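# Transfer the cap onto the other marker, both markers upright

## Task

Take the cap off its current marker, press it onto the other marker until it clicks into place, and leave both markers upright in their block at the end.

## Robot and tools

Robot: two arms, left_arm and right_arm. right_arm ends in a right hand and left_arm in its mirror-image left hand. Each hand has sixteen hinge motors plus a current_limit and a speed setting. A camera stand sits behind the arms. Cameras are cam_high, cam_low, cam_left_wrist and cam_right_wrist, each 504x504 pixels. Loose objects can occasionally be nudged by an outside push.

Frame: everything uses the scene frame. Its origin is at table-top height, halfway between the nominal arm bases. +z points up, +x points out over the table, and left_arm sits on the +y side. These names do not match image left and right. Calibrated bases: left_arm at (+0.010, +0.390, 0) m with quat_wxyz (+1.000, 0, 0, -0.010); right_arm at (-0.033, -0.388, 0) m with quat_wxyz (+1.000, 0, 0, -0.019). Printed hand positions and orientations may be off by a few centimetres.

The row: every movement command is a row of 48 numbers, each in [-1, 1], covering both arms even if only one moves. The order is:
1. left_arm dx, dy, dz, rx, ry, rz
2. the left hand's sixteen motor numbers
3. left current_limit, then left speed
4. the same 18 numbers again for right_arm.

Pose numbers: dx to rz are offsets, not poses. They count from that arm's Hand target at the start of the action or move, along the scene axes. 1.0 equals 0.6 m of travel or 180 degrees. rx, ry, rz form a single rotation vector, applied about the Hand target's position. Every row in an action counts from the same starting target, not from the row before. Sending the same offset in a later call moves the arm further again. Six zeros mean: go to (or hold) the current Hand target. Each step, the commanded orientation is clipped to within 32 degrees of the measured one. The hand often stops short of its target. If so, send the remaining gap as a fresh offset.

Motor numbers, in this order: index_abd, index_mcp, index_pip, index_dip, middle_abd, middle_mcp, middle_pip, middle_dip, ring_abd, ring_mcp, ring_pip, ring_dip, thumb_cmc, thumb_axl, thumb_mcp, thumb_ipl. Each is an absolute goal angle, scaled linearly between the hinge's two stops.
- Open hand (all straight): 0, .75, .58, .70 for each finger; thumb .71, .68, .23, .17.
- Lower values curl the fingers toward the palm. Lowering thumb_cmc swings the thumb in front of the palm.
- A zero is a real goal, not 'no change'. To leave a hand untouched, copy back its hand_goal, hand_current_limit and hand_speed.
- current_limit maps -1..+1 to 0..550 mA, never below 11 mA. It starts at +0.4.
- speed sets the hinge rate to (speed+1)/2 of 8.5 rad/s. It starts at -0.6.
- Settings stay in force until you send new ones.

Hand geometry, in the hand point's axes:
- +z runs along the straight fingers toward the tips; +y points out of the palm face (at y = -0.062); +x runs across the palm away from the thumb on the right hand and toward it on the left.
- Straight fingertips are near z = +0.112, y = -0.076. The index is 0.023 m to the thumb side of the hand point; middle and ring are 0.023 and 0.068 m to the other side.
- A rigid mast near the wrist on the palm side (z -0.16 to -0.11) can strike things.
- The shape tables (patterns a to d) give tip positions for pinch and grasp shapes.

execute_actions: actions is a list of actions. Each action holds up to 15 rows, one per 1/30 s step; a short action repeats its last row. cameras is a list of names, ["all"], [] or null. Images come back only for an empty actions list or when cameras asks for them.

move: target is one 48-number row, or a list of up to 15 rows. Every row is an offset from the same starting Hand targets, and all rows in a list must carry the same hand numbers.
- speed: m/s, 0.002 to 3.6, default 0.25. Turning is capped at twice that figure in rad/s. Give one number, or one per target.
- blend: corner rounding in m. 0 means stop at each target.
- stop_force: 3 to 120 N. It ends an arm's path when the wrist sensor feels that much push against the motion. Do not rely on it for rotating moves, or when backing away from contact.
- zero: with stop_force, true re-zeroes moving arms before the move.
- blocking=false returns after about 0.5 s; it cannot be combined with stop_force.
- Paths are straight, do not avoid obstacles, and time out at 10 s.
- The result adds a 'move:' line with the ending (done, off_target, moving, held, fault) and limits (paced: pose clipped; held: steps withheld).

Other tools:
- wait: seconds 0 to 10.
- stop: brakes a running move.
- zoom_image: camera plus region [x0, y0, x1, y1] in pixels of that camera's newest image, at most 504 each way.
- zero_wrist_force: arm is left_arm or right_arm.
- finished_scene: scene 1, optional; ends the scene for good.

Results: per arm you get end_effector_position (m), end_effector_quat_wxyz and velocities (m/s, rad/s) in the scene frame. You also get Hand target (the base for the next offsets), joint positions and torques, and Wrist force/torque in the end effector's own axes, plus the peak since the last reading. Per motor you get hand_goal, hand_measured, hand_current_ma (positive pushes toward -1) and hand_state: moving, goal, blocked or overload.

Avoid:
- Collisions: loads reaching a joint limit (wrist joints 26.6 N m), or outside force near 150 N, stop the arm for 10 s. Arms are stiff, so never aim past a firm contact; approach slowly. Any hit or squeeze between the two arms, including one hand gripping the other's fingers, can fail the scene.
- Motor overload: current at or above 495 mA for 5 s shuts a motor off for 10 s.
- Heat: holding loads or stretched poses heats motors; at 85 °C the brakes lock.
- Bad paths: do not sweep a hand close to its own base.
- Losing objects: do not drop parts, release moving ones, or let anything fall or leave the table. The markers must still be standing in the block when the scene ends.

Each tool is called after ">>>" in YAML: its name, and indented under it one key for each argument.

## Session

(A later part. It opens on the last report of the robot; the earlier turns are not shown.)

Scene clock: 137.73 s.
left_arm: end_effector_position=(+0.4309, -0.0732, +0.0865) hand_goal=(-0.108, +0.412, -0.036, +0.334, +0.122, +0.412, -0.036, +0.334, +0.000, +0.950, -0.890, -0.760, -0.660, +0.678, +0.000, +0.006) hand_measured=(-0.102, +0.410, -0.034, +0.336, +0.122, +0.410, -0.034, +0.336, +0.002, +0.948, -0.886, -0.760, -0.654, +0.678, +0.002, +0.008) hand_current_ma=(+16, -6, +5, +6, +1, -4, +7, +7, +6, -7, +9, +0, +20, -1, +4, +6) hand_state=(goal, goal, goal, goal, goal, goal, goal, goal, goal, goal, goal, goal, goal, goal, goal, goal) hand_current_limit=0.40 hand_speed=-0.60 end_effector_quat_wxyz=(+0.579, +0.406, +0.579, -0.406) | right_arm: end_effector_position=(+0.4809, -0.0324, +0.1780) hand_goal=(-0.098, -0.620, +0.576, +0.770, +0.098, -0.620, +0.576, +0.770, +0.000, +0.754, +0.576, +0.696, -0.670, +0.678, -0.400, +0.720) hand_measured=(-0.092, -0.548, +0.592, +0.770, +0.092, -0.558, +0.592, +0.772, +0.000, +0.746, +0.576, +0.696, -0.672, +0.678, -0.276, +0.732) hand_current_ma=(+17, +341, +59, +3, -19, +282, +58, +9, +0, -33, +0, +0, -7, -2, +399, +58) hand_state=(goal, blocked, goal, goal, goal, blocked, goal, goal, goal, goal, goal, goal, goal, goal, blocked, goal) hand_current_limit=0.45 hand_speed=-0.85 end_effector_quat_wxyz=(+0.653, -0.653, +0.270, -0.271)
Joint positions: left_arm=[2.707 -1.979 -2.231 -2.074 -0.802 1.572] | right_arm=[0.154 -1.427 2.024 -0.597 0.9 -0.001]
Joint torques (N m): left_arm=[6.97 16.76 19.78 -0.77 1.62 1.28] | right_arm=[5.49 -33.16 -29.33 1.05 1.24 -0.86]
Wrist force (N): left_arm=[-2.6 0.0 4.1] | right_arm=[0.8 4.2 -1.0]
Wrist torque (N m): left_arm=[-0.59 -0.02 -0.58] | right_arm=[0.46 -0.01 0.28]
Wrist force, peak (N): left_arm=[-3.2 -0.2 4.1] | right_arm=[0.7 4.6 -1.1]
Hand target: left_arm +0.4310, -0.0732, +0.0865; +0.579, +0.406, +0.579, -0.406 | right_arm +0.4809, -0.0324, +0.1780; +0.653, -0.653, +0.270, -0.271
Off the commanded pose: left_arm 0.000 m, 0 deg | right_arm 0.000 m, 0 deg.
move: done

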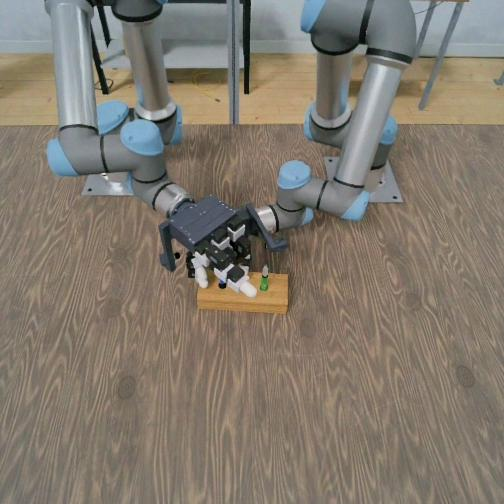

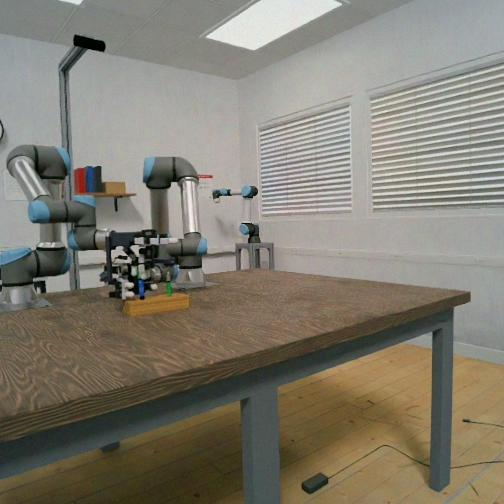

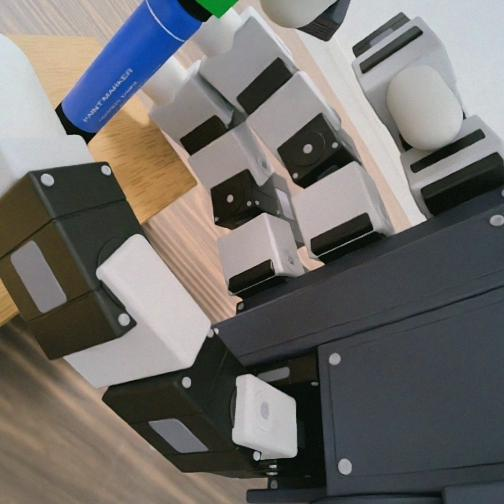

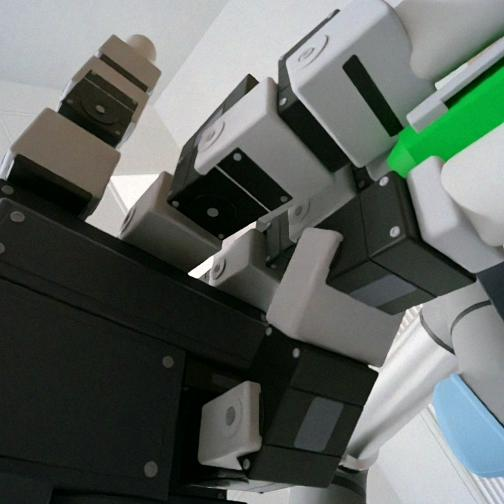

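>>> move:
  target: [0,0,0,0,0,0, -0.108,0.301,-0.124,0.333,0.122,0.301,-0.124,0.333,0,0.95,-0.89,-0.76,-0.66,0.678,-0.202,0.0054,0.2,-0.8, 0,0,0,0,0,0, -0.098,-0.62,0.576,0.77,0.098,-0.62,0.576,0.77,0,0.754,0.576,0.696,-0.67,0.678,-0.40,0.72,0.45,-0.85]
  speed: 0.08
  cameras: ["cam_low","cam_high","cam_left_wrist"]

>>> zoom_image:
  camera: "cam_low"
  region: [110, 240, 180, 310]

>>> zoom_image:
  camera: "cam_left_wrist"
  region: [0, 0, 300, 300]

Scene clock: 139.60 s.
left_arm: end_effector_position=(+0.4310, -0.0732, +0.0865) hand_goal=(-0.108, +0.302, -0.124, +0.334, +0.122, +0.302, -0.124, +0.334, +0.000, +0.950, -0.890, -0.760, -0.660, +0.678, -0.202, +0.006) hand_measured=(-0.102, +0.304, -0.122, +0.336, +0.122, +0.304, -0.122, +0.336, +0.002, +0.948, -0.886, -0.760, -0.654, +0.678, -0.200, +0.008) hand_current_ma=(+16, +7, +7, +6, +1, +7, +8, +7, +6, -7, +9, +0, +20, +2, +7, +6) hand_state=(goal, goal, goal, goal, goal, goal, goal, goal, goal, goal, goal, goal, goal, goal, goal, goal) hand_current_limit=0.20 hand_speed=-0.80 end_effector_quat_wxyz=(+0.579, +0.406, +0.579, -0.406) | right_arm: end_effector_position=(+0.4809, -0.0324, +0.1780) hand_goal=(-0.098, -0.620, +0.576, +0.770, +0.098, -0.620, +0.576, +0.770, +0.000, +0.754, +0.576, +0.696, -0.670, +0.678, -0.400, +0.720) hand_measured=(-0.092, -0.548, +0.592, +0.770, +0.092, -0.558, +0.592, +0.772, +0.000, +0.746, +0.576, +0.696, -0.672, +0.678, -0.276, +0.732) hand_current_ma=(+17, +341, +59, +3, -19, +282, +58, +9, +0, -33, +0, +0, -7, -2, +399, +58) hand_state=(goal, blocked, goal, goal, goal, blocked, goal, goal, goal, goal, goal, goal, goal, goal, blocked, goal) hand_current_limit=0.45 hand_speed=-0.85 end_effector_quat_wxyz=(+0.653, -0.653, +0.270, -0.271)
Joint positions: left_arm=[2.707 -1.979 -2.23 -2.074 -0.802 1.572] | right_arm=[0.154 -1.427 2.024 -0.597 0.9 -0.001]
Joint torques (N m): left_arm=[5.68 16.2 20.25 -0.85 1.37 1.59] | right_arm=[5.15 -32.53 -28.17 0.89 1.24 -1.05]
Wrist force (N): left_arm=[-2.7 -0.1 3.9] | right_arm=[0.7 4.2 -1.0]
Wrist torque (N m): left_arm=[-0.58 -0.02 -0.59] | right_arm=[0.46 0.00 0.27]
Wrist force, peak (N): left_arm=[-2.8 0.0 4.2] | right_arm=[0.5 4.5 -1.2]
Hand target: left_arm +0.4310, -0.0732, +0.0865; +0.579, +0.406, +0.579, -0.406 | right_arm +0.4809, -0.0324, +0.1780; +0.653, -0.653, +0.270, -0.271
Off the commanded pose: left_arm 0.000 m, 0 deg | right_arm 0.000 m, 0 deg.
move: done
Images, in order (width x height): cam_high 504x504, cam_low 504x504, cam_left_wrist 504x504.

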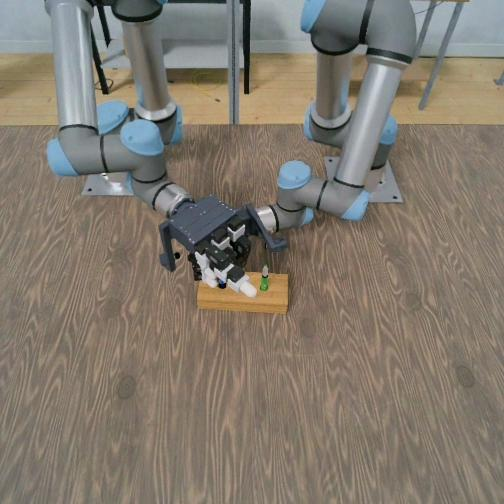

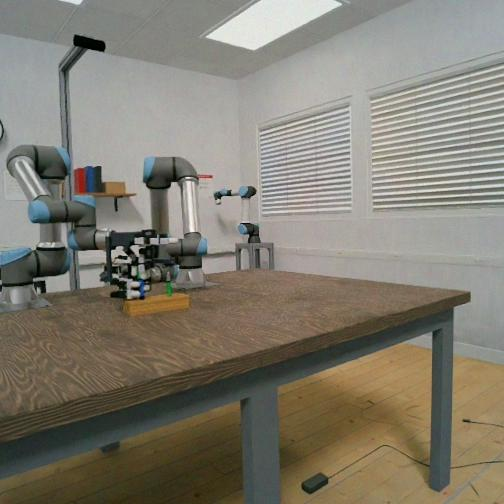

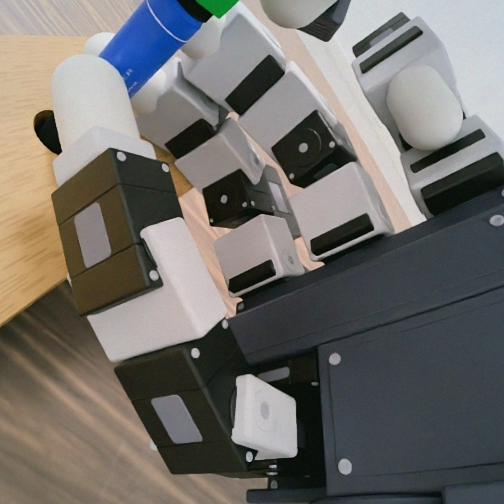

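Scaled by 7.200.

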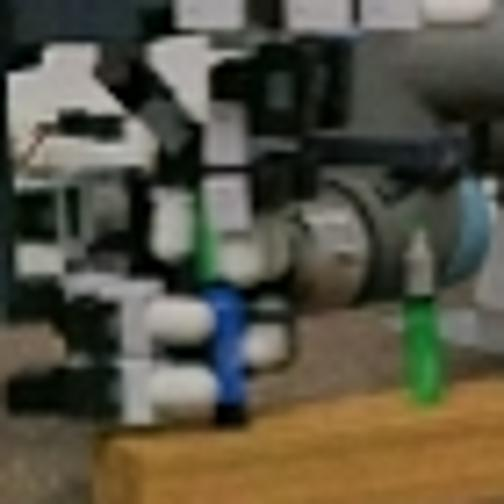

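Scaled by 1.680.

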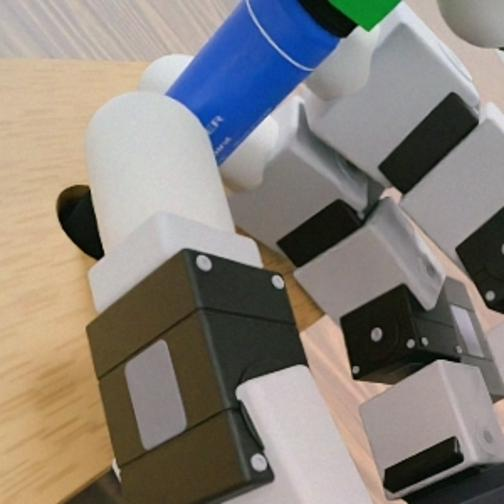

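>>> move:
  target: [0,0,0,0,0,0, -0.108,0.205,-0.153,0.333,0.122,0.205,-0.153,0.333,0,0.95,-0.89,-0.76,-0.66,0.678,-0.292,0.0054,0.2,-0.85, 0,0,0,0,0,0, -0.098,-0.62,0.576,0.77,0.098,-0.62,0.576,0.77,0,0.754,0.576,0.696,-0.67,0.678,-0.40,0.72,0.45,-0.85]
  speed: 0.08
  cameras: ["cam_low","cam_high","cam_left_wrist","cam_right_wrist"]

>>> zoom_image:
  camera: "cam_low"
  region: [110, 240, 180, 310]

>>> zoom_image:
  camera: "cam_left_wrist"
  region: [0, 0, 300, 300]

Scene clock: 140.80 s.
left_arm: end_effector_position=(+0.4310, -0.0732, +0.0865) hand_goal=(-0.108, +0.206, -0.152, +0.334, +0.122, +0.206, -0.152, +0.334, +0.000, +0.950, -0.890, -0.760, -0.660, +0.678, -0.292, +0.006) hand_measured=(-0.102, +0.260, -0.136, +0.340, +0.122, +0.258, -0.138, +0.340, +0.002, +0.948, -0.886, -0.760, -0.654, +0.678, -0.224, +0.014) hand_current_ma=(+16, +227, +56, +16, +1, +221, +49, +17, +6, -7, +9, +0, +20, +2, +330, +36) hand_state=(goal, blocked, goal, goal, goal, blocked, goal, goal, goal, goal, goal, goal, goal, goal, blocked, goal) hand_current_limit=0.20 hand_speed=-0.85 end_effector_quat_wxyz=(+0.579, +0.406, +0.579, -0.406) | right_arm: end_effector_position=(+0.4809, -0.0324, +0.1780) hand_goal=(-0.098, -0.620, +0.576, +0.770, +0.098, -0.620, +0.576, +0.770, +0.000, +0.754, +0.576, +0.696, -0.670, +0.678, -0.400, +0.720) hand_measured=(-0.092, -0.548, +0.592, +0.770, +0.092, -0.560, +0.592, +0.772, +0.000, +0.746, +0.576, +0.696, -0.676, +0.676, -0.276, +0.732) hand_current_ma=(+20, +335, +59, +3, -19, +281, +58, +9, +0, -33, +0, +0, -20, -6, +399, +60) hand_state=(goal, blocked, goal, goal, goal, blocked, goal, goal, goal, goal, goal, goal, goal, goal, blocked, goal) hand_current_limit=0.45 hand_speed=-0.85 end_effector_quat_wxyz=(+0.653, -0.653, +0.270, -0.271)
Joint positions: left_arm=[2.707 -1.979 -2.23 -2.074 -0.802 1.572] | right_arm=[0.154 -1.427 2.024 -0.597 0.9 -0.001]
Joint torques (N m): left_arm=[5.17 17 21.27 -0.69 1.43 1.36] | right_arm=[4.74 -32.04 -28.38 1.18 1.28 -0.97]
Wrist force (N): left_arm=[-2.8 -0.4 3.9] | right_arm=[0.5 4.1 -0.8]
Wrist torque (N m): left_arm=[-0.63 -0.02 -0.58] | right_arm=[0.44 0.02 0.25]
Wrist force, peak (N): left_arm=[-2.9 0.0 4.1] | right_arm=[0.5 4.6 -0.9]
Hand target: left_arm +0.4310, -0.0732, +0.0865; +0.579, +0.406, +0.579, -0.406 | right_arm +0.4809, -0.0324, +0.1780; +0.653, -0.653, +0.270, -0.271
Off the commanded pose: left_arm 0.000 m, 0 deg | right_arm 0.000 m, 0 deg.
move: done

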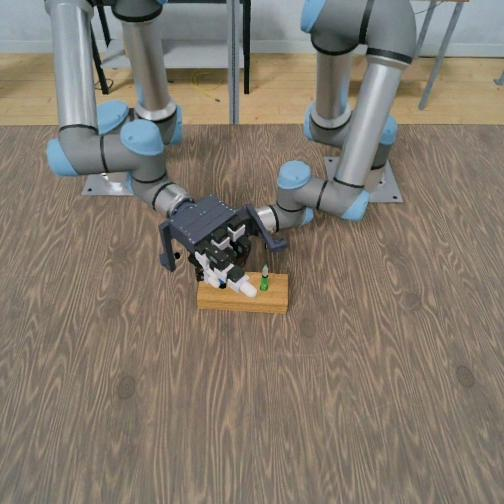

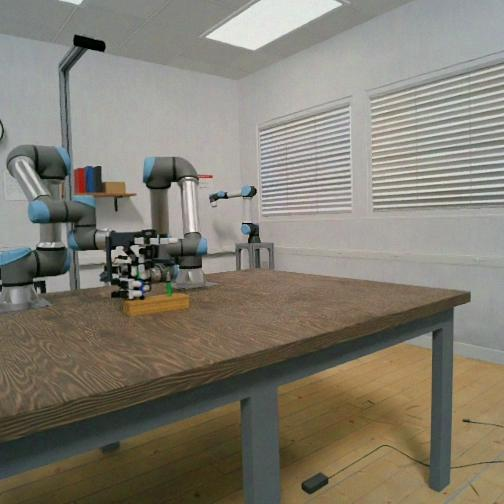

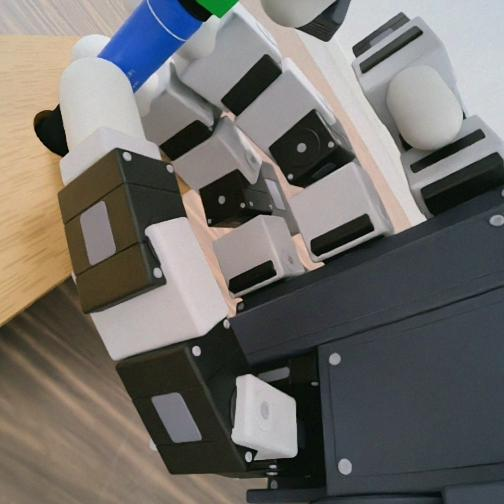

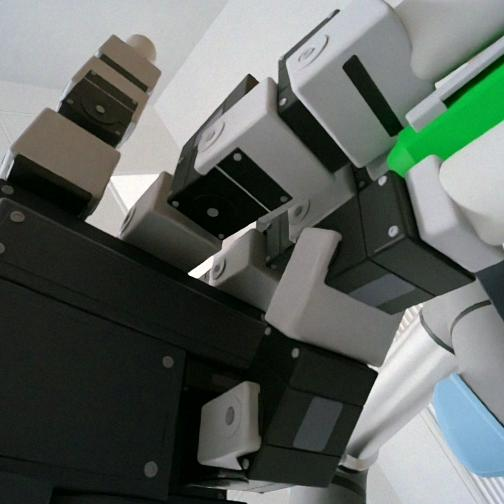

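Scaled by 7.200.

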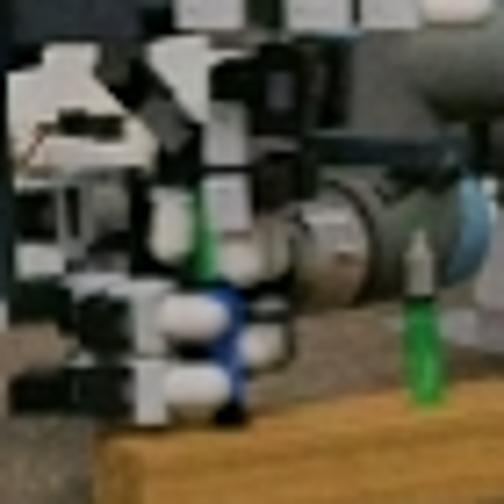

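Scaled by 1.680.

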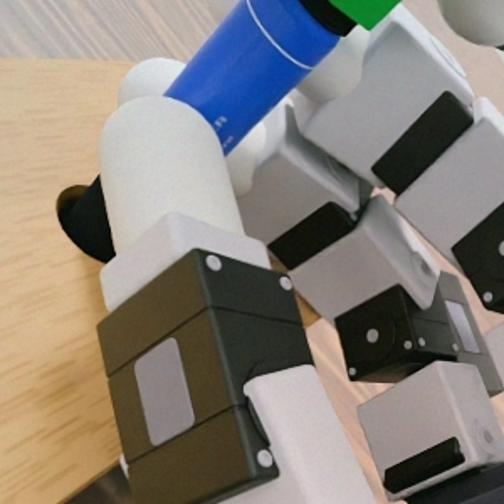

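>>> move:
  target:
    - [0,0,0,0,0,0, -0.108,0.19,-0.16,0.333,0.122,0.19,-0.16,0.333,0,0.95,-0.89,-0.76,-0.66,0.678,-0.31,0.0,0.65,-0.85, 0,0,0,0,0,0, -0.098,-0.63,0.576,0.77,0.098,-0.63,0.576,0.77,0,0.754,0.576,0.696,-0.67,0.678,-0.42,0.72,0.75,-0.85]
    - [0,0,0,0,0,0, -0.108,0.19,-0.16,0.333,0.122,0.19,-0.16,0.333,0,0.95,-0.89,-0.76,-0.66,0.678,-0.31,0.0,0.65,-0.85, 0,0,0.0133,0,0,0, -0.098,-0.63,0.576,0.77,0.098,-0.63,0.576,0.77,0,0.754,0.576,0.696,-0.67,0.678,-0.42,0.72,0.75,-0.85]
  speed: 0.02
  cameras: ["cam_low","cam_high","cam_left_wrist","cam_right_wrist"]

>>> zoom_image:
  camera: "cam_low"
  region: [110, 240, 180, 310]

>>> zoom_image:
  camera: "cam_left_wrist"
  region: [0, 0, 300, 300]

>>> zoom_image:
  camera: "cam_right_wrist"
  region: [304, 0, 504, 300]

Scene clock: 145.53 s.
left_arm: end_effector_position=(+0.4310, -0.0732, +0.0865) hand_goal=(-0.108, +0.190, -0.160, +0.334, +0.122, +0.190, -0.160, +0.334, +0.000, +0.950, -0.890, -0.760, -0.660, +0.678, -0.310, +0.000) hand_measured=(-0.104, +0.256, -0.132, +0.346, +0.116, +0.256, -0.136, +0.344, +0.002, +0.948, -0.886, -0.760, -0.656, +0.678, -0.230, +0.014) hand_current_ma=(+11, +281, +101, +39, -17, +288, +85, +34, +6, -7, +9, +0, +11, +1, +447, +67) hand_state=(goal, blocked, blocked, goal, goal, blocked, blocked, goal, goal, goal, goal, goal, goal, goal, blocked, goal) hand_current_limit=0.65 hand_speed=-0.85 end_effector_quat_wxyz=(+0.579, +0.406, +0.579, -0.406) | right_arm: end_effector_position=(+0.4809, -0.0324, +0.1859) hand_goal=(-0.098, -0.630, +0.576, +0.770, +0.098, -0.630, +0.576, +0.770, +0.000, +0.754, +0.576, +0.696, -0.670, +0.678, -0.420, +0.720) hand_measured=(-0.092, -0.562, +0.592, +0.772, +0.092, -0.566, +0.592, +0.772, +0.000, +0.746, +0.576, +0.696, -0.670, +0.676, -0.276, +0.732) hand_current_ma=(+21, +316, +64, +9, -19, +292, +61, +10, +0, -33, +0, +0, +2, -5, +481, +65) hand_state=(goal, blocked, goal, goal, goal, blocked, goal, goal, goal, goal, goal, goal, goal, goal, blocked, goal) hand_current_limit=0.75 hand_speed=-0.85 end_effector_quat_wxyz=(+0.653, -0.653, +0.270, -0.271)
Joint positions: left_arm=[2.707 -1.979 -2.23 -2.074 -0.802 1.572] | right_arm=[0.154 -1.438 2.013 -0.575 0.9 -0.001]
Joint torques (N m): left_arm=[2.39 17.13 20.1 -0.56 1.15 1.15] | right_arm=[4.29 -34.2 -29.8 1.02 0.98 1.11]
Wrist force (N): left_arm=[-4.7 0.0 3.0] | right_arm=[0.7 6.3 -1.0]
Wrist torque (N m): left_arm=[-0.59 0.00 -0.55] | right_arm=[0.58 0.02 0.26]
Wrist force, peak (N): left_arm=[-5.1 -0.2 3.0] | right_arm=[1.1 6.9 -0.7]
Hand target: left_arm +0.4310, -0.0732, +0.0865; +0.579, +0.406, +0.579, -0.406 | right_arm +0.4809, -0.0324, +0.1860; +0.653, -0.653, +0.270, -0.271
Off the commanded pose: left_arm 0.000 m, 0 deg | right_arm 0.000 m, 0 deg.
move: done

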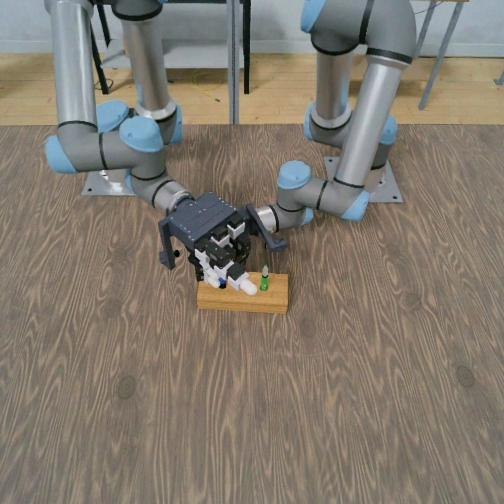

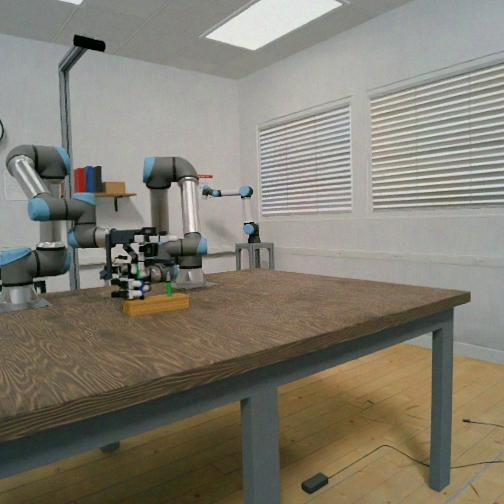

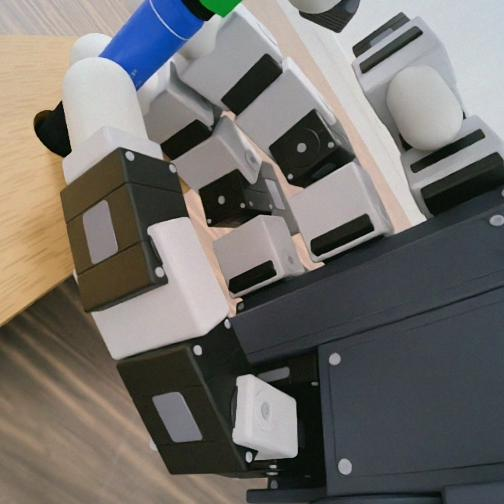

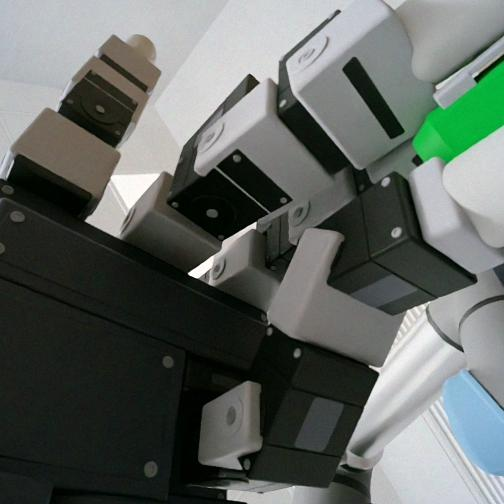

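Scaled by 7.200.

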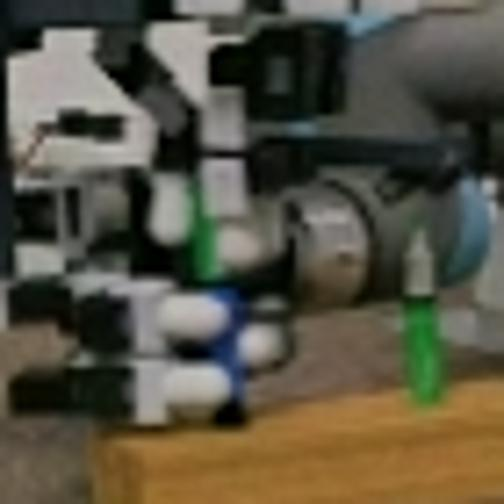

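Scaled by 1.680.

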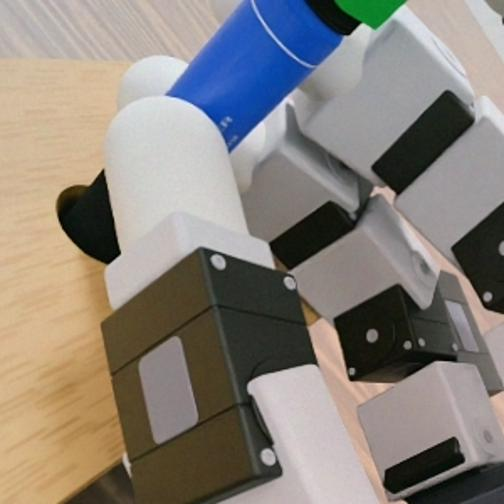

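Scaled by 1.680.

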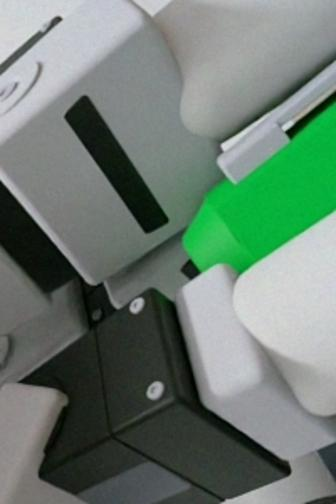

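>>> zoom_image:
  camera: "cam_left_wrist"
  region: [120, 0, 260, 100]

>>> zoom_image:
  camera: "cam_right_wrist"
  region: [404, 50, 504, 180]

>>> zoom_image:
  camera: "cam_low"
  region: [125, 260, 175, 305]

Scaled by 3.600.

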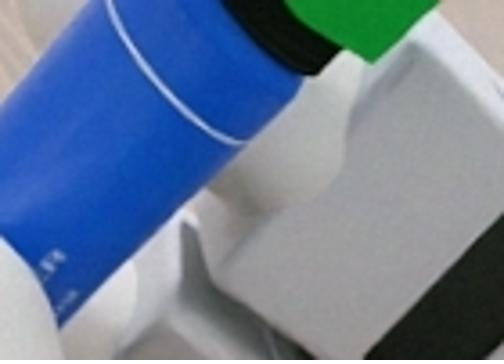

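Scaled by 3.877.

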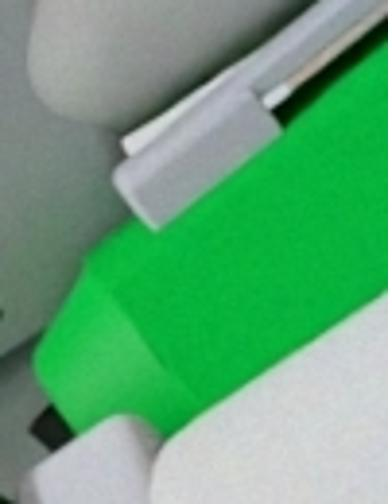

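Scaled by 10.080.

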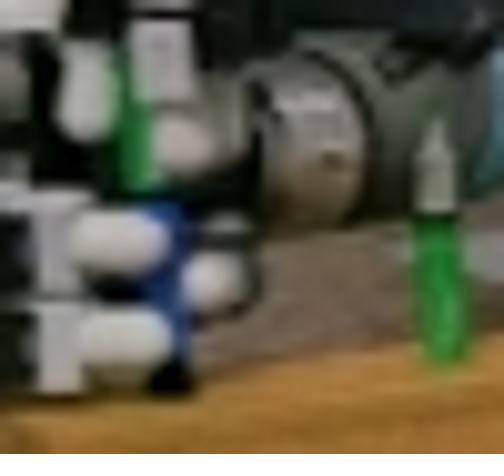

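>>> move:
  target:
    - [0,0,0,0,0,0, -0.108,0.411,-0.037,0.333,0.122,0.411,-0.037,0.333,0,0.95,-0.89,-0.76,-0.66,0.678,0.0,0.0054,0.4,-0.6, 0,0,0,0,0,0, -0.098,-0.63,0.576,0.77,0.098,-0.63,0.576,0.77,0,0.754,0.576,0.696,-0.67,0.678,-0.42,0.72,0.5,-0.85]
    - [-0.141,-0.0513,0,0,0,0, -0.108,0.411,-0.037,0.333,0.122,0.411,-0.037,0.333,0,0.95,-0.89,-0.76,-0.66,0.678,0.0,0.0054,0.4,-0.6, 0,0,0,0,0,0, -0.098,-0.63,0.576,0.77,0.098,-0.63,0.576,0.77,0,0.754,0.576,0.696,-0.67,0.678,-0.42,0.72,0.5,-0.85]
  speed: 0.15
  cameras: ["cam_low","cam_high","cam_left_wrist","cam_right_wrist"]

>>> zoom_image:
  camera: "cam_low"
  region: [110, 240, 180, 310]

Scene clock: 188.40 s.
left_arm: end_effector_position=(+0.3465, -0.1039, +0.0865) hand_goal=(-0.108, +0.412, -0.036, +0.334, +0.122, +0.412, -0.036, +0.334, +0.000, +0.950, -0.890, -0.760, -0.660, +0.678, +0.000, +0.006) hand_measured=(-0.104, +0.410, -0.038, +0.336, +0.122, +0.410, -0.038, +0.338, +0.002, +0.948, -0.886, -0.760, -0.654, +0.678, -0.002, +0.008) hand_current_ma=(+11, -6, -8, +7, +1, -5, -5, +8, +6, -5, +9, +0, +20, +1, -9, +7) hand_state=(goal, goal, goal, goal, goal, goal, goal, goal, goal, goal, goal, goal, goal, goal, goal, goal) hand_current_limit=0.40 hand_speed=-0.60 end_effector_quat_wxyz=(+0.579, +0.406, +0.579, -0.406) | right_arm: end_effector_position=(+0.4809, -0.0324, +0.1860) hand_goal=(-0.098, -0.630, +0.576, +0.770, +0.098, -0.630, +0.576, +0.770, +0.000, +0.754, +0.576, +0.696, -0.670, +0.678, -0.420, +0.720) hand_measured=(-0.092, -0.564, +0.592, +0.772, +0.092, -0.568, +0.592, +0.772, +0.000, +0.746, +0.576, +0.696, -0.670, +0.676, -0.276, +0.734) hand_current_ma=(+18, +310, +64, +10, -19, +288, +61, +10, +0, -33, +0, +0, +0, -5, +413, +69) hand_state=(goal, blocked, goal, goal, goal, blocked, goal, goal, goal, goal, goal, goal, goal, goal, blocked, goal) hand_current_limit=0.50 hand_speed=-0.85 end_effector_quat_wxyz=(+0.653, -0.653, +0.270, -0.271)
Joint positions: left_arm=[2.501 -1.939 -2.306 -2.039 -1.008 1.571] | right_arm=[0.154 -1.438 2.013 -0.575 0.9 -0.001]
Joint torques (N m): left_arm=[-4.42 35.39 3.65 3.55 -1.57 -1.33] | right_arm=[2.59 -25.73 -21.84 0.98 0.81 0.51]
Wrist force (N): left_arm=[-2.9 -0.3 4.0] | right_arm=[0.4 4.1 -1.1]
Wrist torque (N m): left_arm=[-0.60 -0.04 -0.55] | right_arm=[0.48 0.03 0.28]
Wrist force, peak (N): left_arm=[-5.1 0.0 3.3] | right_arm=[0.7 6.9 -1.0]
Hand target: left_arm +0.3464, -0.1040, +0.0865; +0.579, +0.406, +0.579, -0.406 | right_arm +0.4809, -0.0324, +0.1860; +0.653, -0.653, +0.270, -0.271
Off the commanded pose: left_arm 0.000 m, 0 deg | right_arm 0.000 m, 0 deg.
move: done

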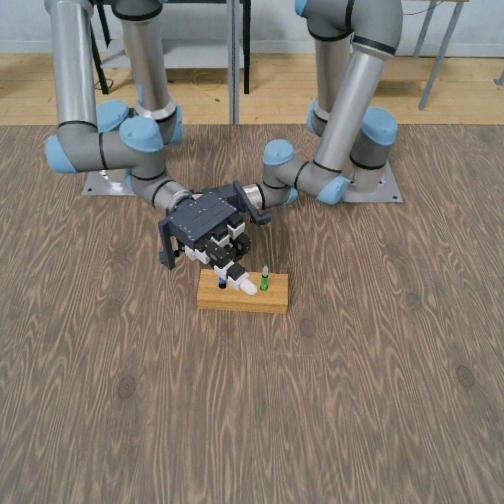

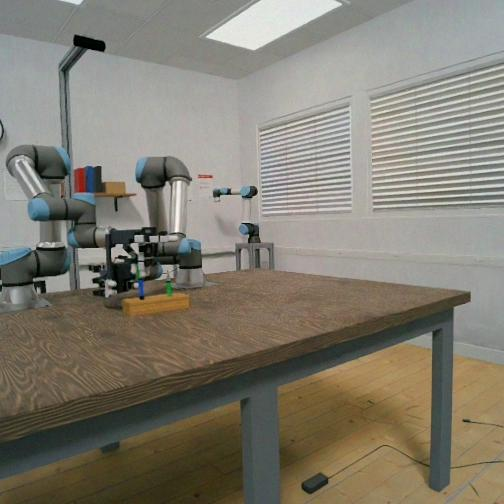

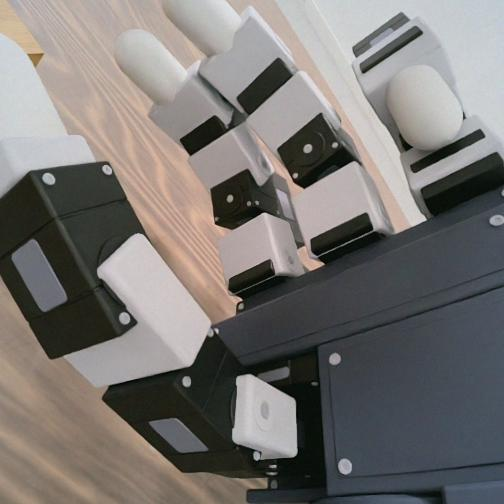

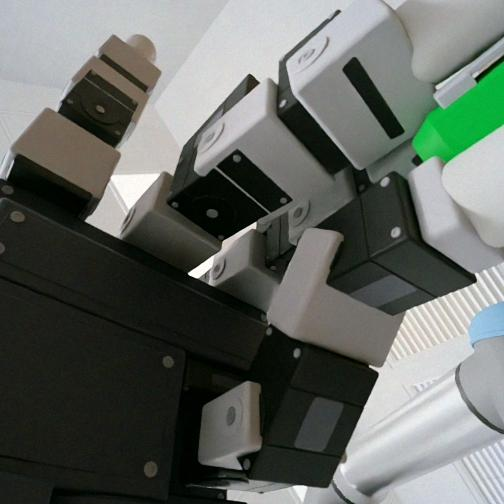

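Scaled by 7.200.

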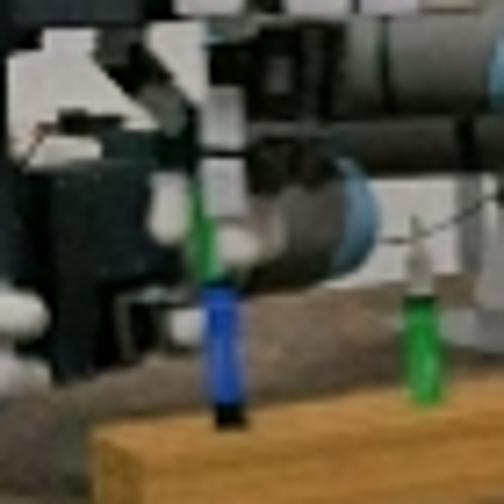

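>>> move:
  target:
    - [-0.0107,0.2233,0.1058,0,0,0, -0.108,0.411,-0.037,0.333,0.122,0.411,-0.037,0.333,0,0.95,-0.89,-0.76,-0.66,0.678,0.0,0.0054,0.4,-0.6, 0,0,-0.0325,0,0,0, -0.098,-0.63,0.576,0.77,0.098,-0.63,0.576,0.77,0,0.754,0.576,0.696,-0.67,0.678,-0.42,0.72,0.5,-0.85]
    - [0.156,0.44,0.4225,0.302,0.431,0.302, 0,0.754,0.576,0.696,0,0.754,0.576,0.696,0,0.95,-0.89,-0.76,-0.66,0.678,0.0,0.0054,0.4,-0.6, 0,0,-0.0325,0,0,0, -0.098,-0.63,0.576,0.77,0.098,-0.63,0.576,0.77,0,0.754,0.576,0.696,-0.67,0.678,-0.42,0.72,0.5,-0.85]
  speed: 0.25
  blend: 0.03
  cameras: ["cam_low","cam_high","cam_left_wrist","cam_right_wrist"]

>>> zoom_image:
  camera: "cam_low"
  region: [110, 240, 180, 310]

>>> zoom_image:
  camera: "cam_high"
  region: [150, 170, 310, 330]

Scene clock: 196.20 s.
left_arm: end_effector_position=(+0.4400, +0.1600, +0.3400) hand_goal=(+0.000, +0.754, +0.576, +0.696, +0.000, +0.754, +0.576, +0.696, +0.000, +0.950, -0.890, -0.760, -0.660, +0.678, +0.000, +0.006) hand_measured=(-0.004, +0.752, +0.572, +0.694, +0.004, +0.752, +0.572, +0.694, +0.002, +0.948, -0.886, -0.760, -0.658, +0.678, -0.002, +0.008) hand_current_ma=(-8, -8, -10, -7, +8, -8, -9, -7, +6, -5, +8, +0, +7, +1, -8, +4) hand_state=(goal, goal, goal, goal, goal, goal, goal, goal, goal, goal, goal, goal, goal, goal, goal, goal) hand_current_limit=0.40 hand_speed=-0.60 end_effector_quat_wxyz=(+0.000, +0.000, +1.000, +0.000) | right_arm: end_effector_position=(+0.4809, -0.0324, +0.1665) hand_goal=(-0.098, -0.630, +0.576, +0.770, +0.098, -0.630, +0.576, +0.770, +0.000, +0.754, +0.576, +0.696, -0.670, +0.678, -0.420, +0.720) hand_measured=(-0.092, -0.564, +0.594, +0.772, +0.092, -0.568, +0.594, +0.774, +0.000, +0.746, +0.576, +0.696, -0.672, +0.676, -0.278, +0.734) hand_current_ma=(+18, +310, +68, +10, -19, +288, +72, +11, +0, -33, +0, +0, -9, -5, +413, +74) hand_state=(goal, blocked, goal, goal, goal, blocked, goal, goal, goal, goal, goal, goal, goal, goal, blocked, goal) hand_current_limit=0.50 hand_speed=-0.85 end_effector_quat_wxyz=(+0.653, -0.653, +0.270, -0.271)
Joint positions: left_arm=[2.797 -2.194 -0.789 -4.871 -1.571 1.208] | right_arm=[0.154 -1.409 2.039 -0.63 0.9 -0.001]
Joint torques (N m): left_arm=[6.66 30.26 28.05 -4.77 -1.79 -1.35] | right_arm=[1.34 -12.32 -5.74 -3.93 0 0.95]
Wrist force (N): left_arm=[0.3 0.3 0.8] | right_arm=[1.1 0.6 -0.9]
Wrist torque (N m): left_arm=[0.02 0.05 0.03] | right_arm=[0.27 -0.07 0.29]
Wrist force, peak (N): left_arm=[-2.3 -0.6 4.9] | right_arm=[0.7 4.6 -1.0]
Hand target: left_arm +0.4400, +0.1600, +0.3400; +0.000, +0.000, +1.000, +0.000 | right_arm +0.4809, -0.0324, +0.1665; +0.653, -0.653, +0.270, -0.271
Off the commanded pose: left_arm 0.000 m, 0 deg | right_arm 0.000 m, 0 deg.
move: done

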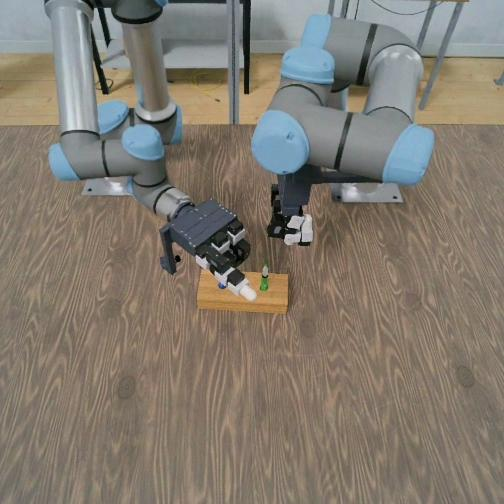

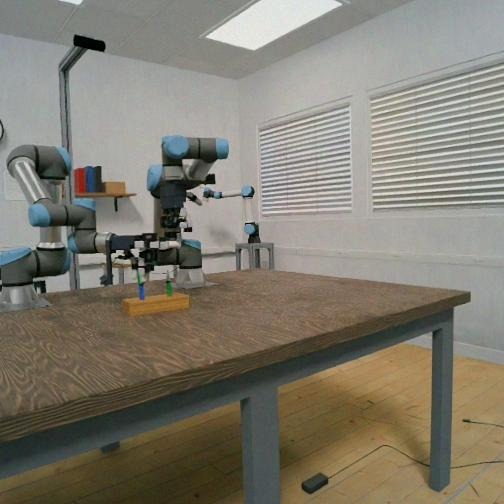

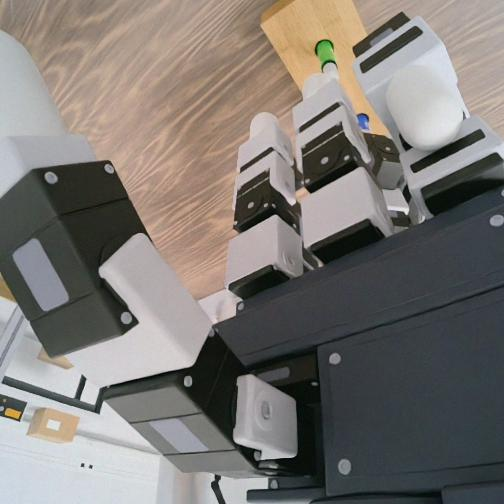

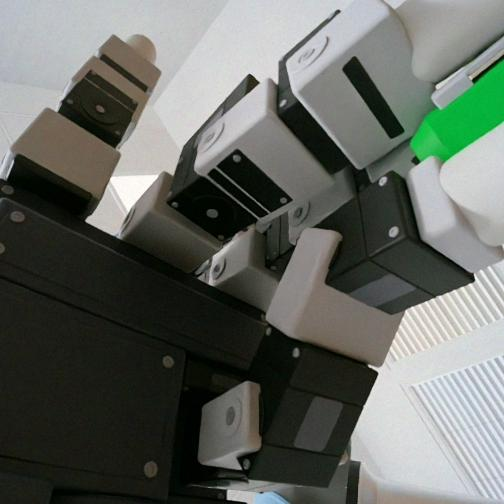

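Scaled by 7.200.

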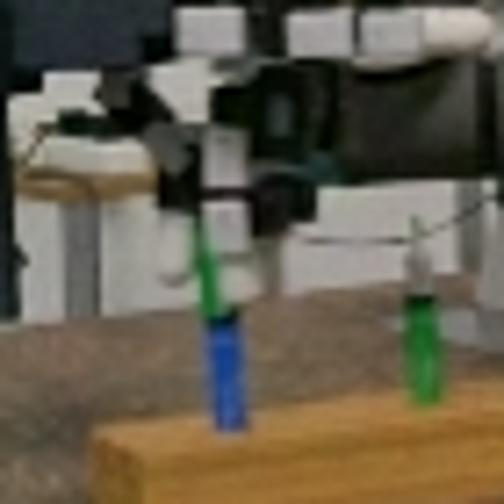

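Scaled by 3.150.

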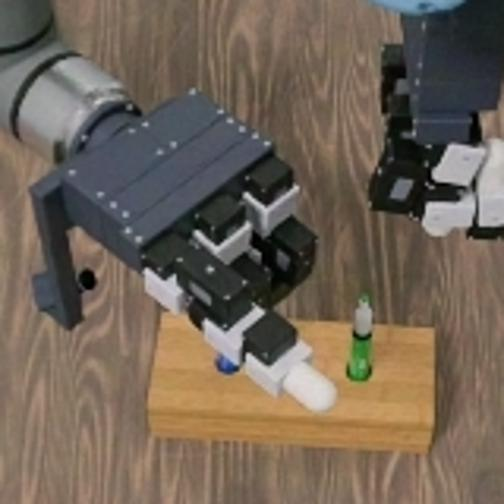

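>>> move:
  target:
    - [0,0,0,0,0,0, 0,0.754,0.576,0.696,0,0.754,0.576,0.696,0,0.95,-0.89,-0.76,-0.66,0.678,0.0,0.0054,0.4,-0.6, 0,0,0,0,0,0, -0.098,-0.342,0.576,0.77,0.098,-0.342,0.576,0.77,0,0.754,0.576,0.696,-0.67,0.678,0.1685,0.1135,0.4,-0.7]
    - [0,0,0,0,0,0, 0,0.754,0.576,0.696,0,0.754,0.576,0.696,0,0.95,-0.89,-0.76,-0.66,0.678,0.0,0.0054,0.4,-0.6, 0,0,-0.0525,0,0,0, -0.098,-0.342,0.576,0.77,0.098,-0.342,0.576,0.77,0,0.754,0.576,0.696,-0.67,0.678,0.1685,0.1135,0.4,-0.7]
    - [0,0,0,0,0,0, 0,0.754,0.576,0.696,0,0.754,0.576,0.696,0,0.95,-0.89,-0.76,-0.66,0.678,0.0,0.0054,0.4,-0.6, 0,0,-0.0525,0,0,0, -0.098,-0.603,0.576,0.77,0.098,-0.603,0.576,0.77,0,0.754,0.576,0.696,-0.67,0.678,0.0337,0.027,0.3,-0.85]
  speed: 0.08
  cameras: ["cam_low","cam_high","cam_left_wrist","cam_right_wrist"]

>>> zoom_image:
  camera: "cam_low"
  region: [110, 240, 180, 310]

>>> zoom_image:
  camera: "cam_right_wrist"
  region: [304, 0, 504, 300]

Scene clock: 201.60 s.
left_arm: end_effector_position=(+0.4400, +0.1600, +0.3400) hand_goal=(+0.000, +0.754, +0.576, +0.696, +0.000, +0.754, +0.576, +0.696, +0.000, +0.950, -0.890, -0.760, -0.660, +0.678, +0.000, +0.006) hand_measured=(-0.004, +0.752, +0.572, +0.694, +0.004, +0.752, +0.572, +0.694, +0.002, +0.948, -0.886, -0.760, -0.658, +0.678, -0.002, +0.008) hand_current_ma=(-8, -8, -10, -7, +8, -8, -9, -7, +6, -5, +8, +0, +7, +1, -8, +4) hand_state=(goal, goal, goal, goal, goal, goal, goal, goal, goal, goal, goal, goal, goal, goal, goal, goal) hand_current_limit=0.40 hand_speed=-0.60 end_effector_quat_wxyz=(+0.000, +0.000, +1.000, +0.000) | right_arm: end_effector_position=(+0.4809, -0.0324, +0.1350) hand_goal=(-0.098, -0.602, +0.576, +0.770, +0.098, -0.602, +0.576, +0.770, +0.000, +0.754, +0.576, +0.696, -0.670, +0.678, +0.034, +0.028) hand_measured=(-0.092, -0.546, +0.586, +0.772, +0.092, -0.546, +0.588, +0.772, +0.000, +0.746, +0.576, +0.696, -0.676, +0.676, +0.078, +0.040) hand_current_ma=(+18, +261, +41, +7, -19, +261, +44, +6, +0, -33, +0, +0, -20, -5, +245, +64) hand_state=(goal, blocked, goal, goal, goal, blocked, goal, goal, goal, goal, goal, goal, goal, goal, blocked, goal) hand_current_limit=0.30 hand_speed=-0.85 end_effector_quat_wxyz=(+0.653, -0.653, +0.270, -0.271)
Joint positions: left_arm=[2.797 -2.194 -0.789 -4.871 -1.571 1.208] | right_arm=[0.154 -1.357 2.076 -0.719 0.9 -0.001]
Joint torques (N m): left_arm=[6.99 30.09 26.95 -4.79 -1.65 -1.39] | right_arm=[-1.97 -14.02 -8.41 -4.27 0.02 1.22]
Wrist force (N): left_arm=[0.2 0.3 0.7] | right_arm=[0.8 1.5 -2.1]
Wrist torque (N m): left_arm=[0.02 0.05 0.02] | right_arm=[0.15 -0.02 0.23]
Wrist force, peak (N): left_arm=[0.4 0.3 1.0] | right_arm=[0.7 4.1 -2.6]
Hand target: left_arm +0.4400, +0.1600, +0.3400; +0.000, +0.000, +1.000, +0.000 | right_arm +0.4809, -0.0324, +0.1350; +0.653, -0.653, +0.270, -0.271
Off the commanded pose: left_arm 0.000 m, 0 deg | right_arm 0.000 m, 0 deg.
move: done

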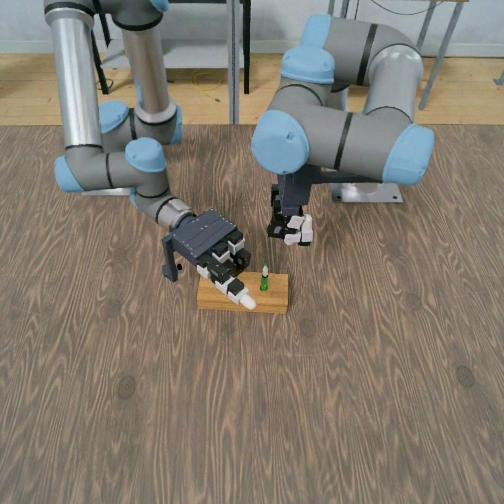

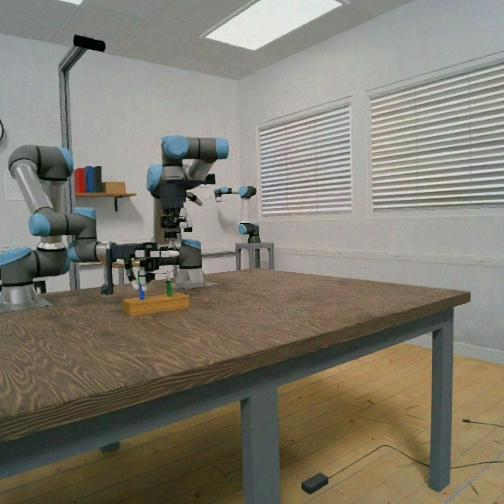

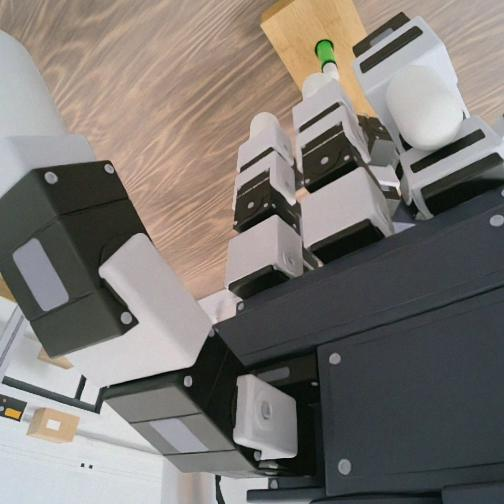

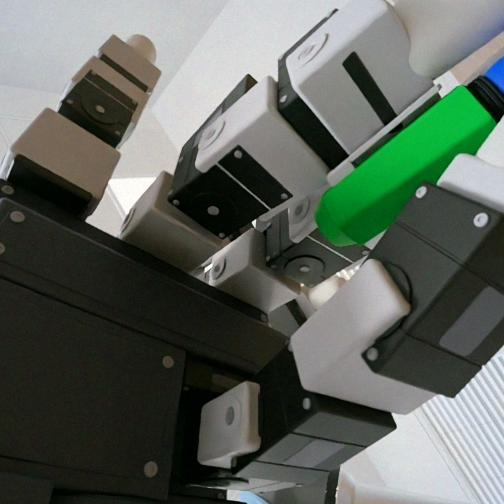

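Scaled by 7.200.

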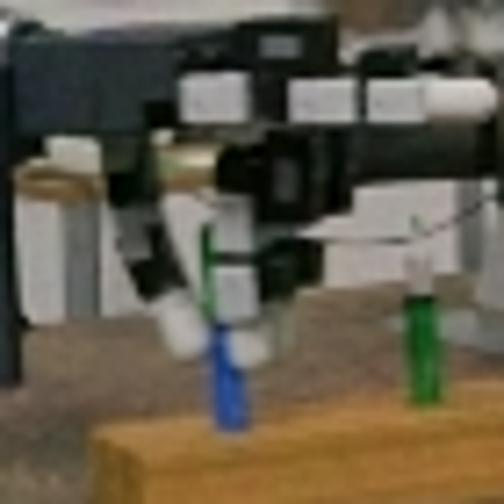

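Scaled by 1.680.

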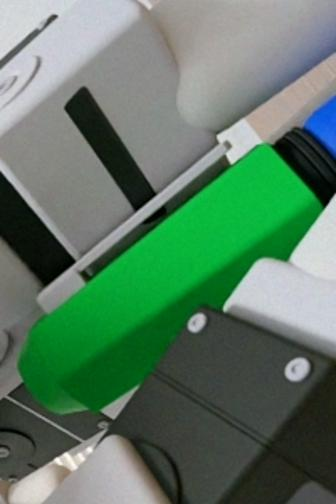

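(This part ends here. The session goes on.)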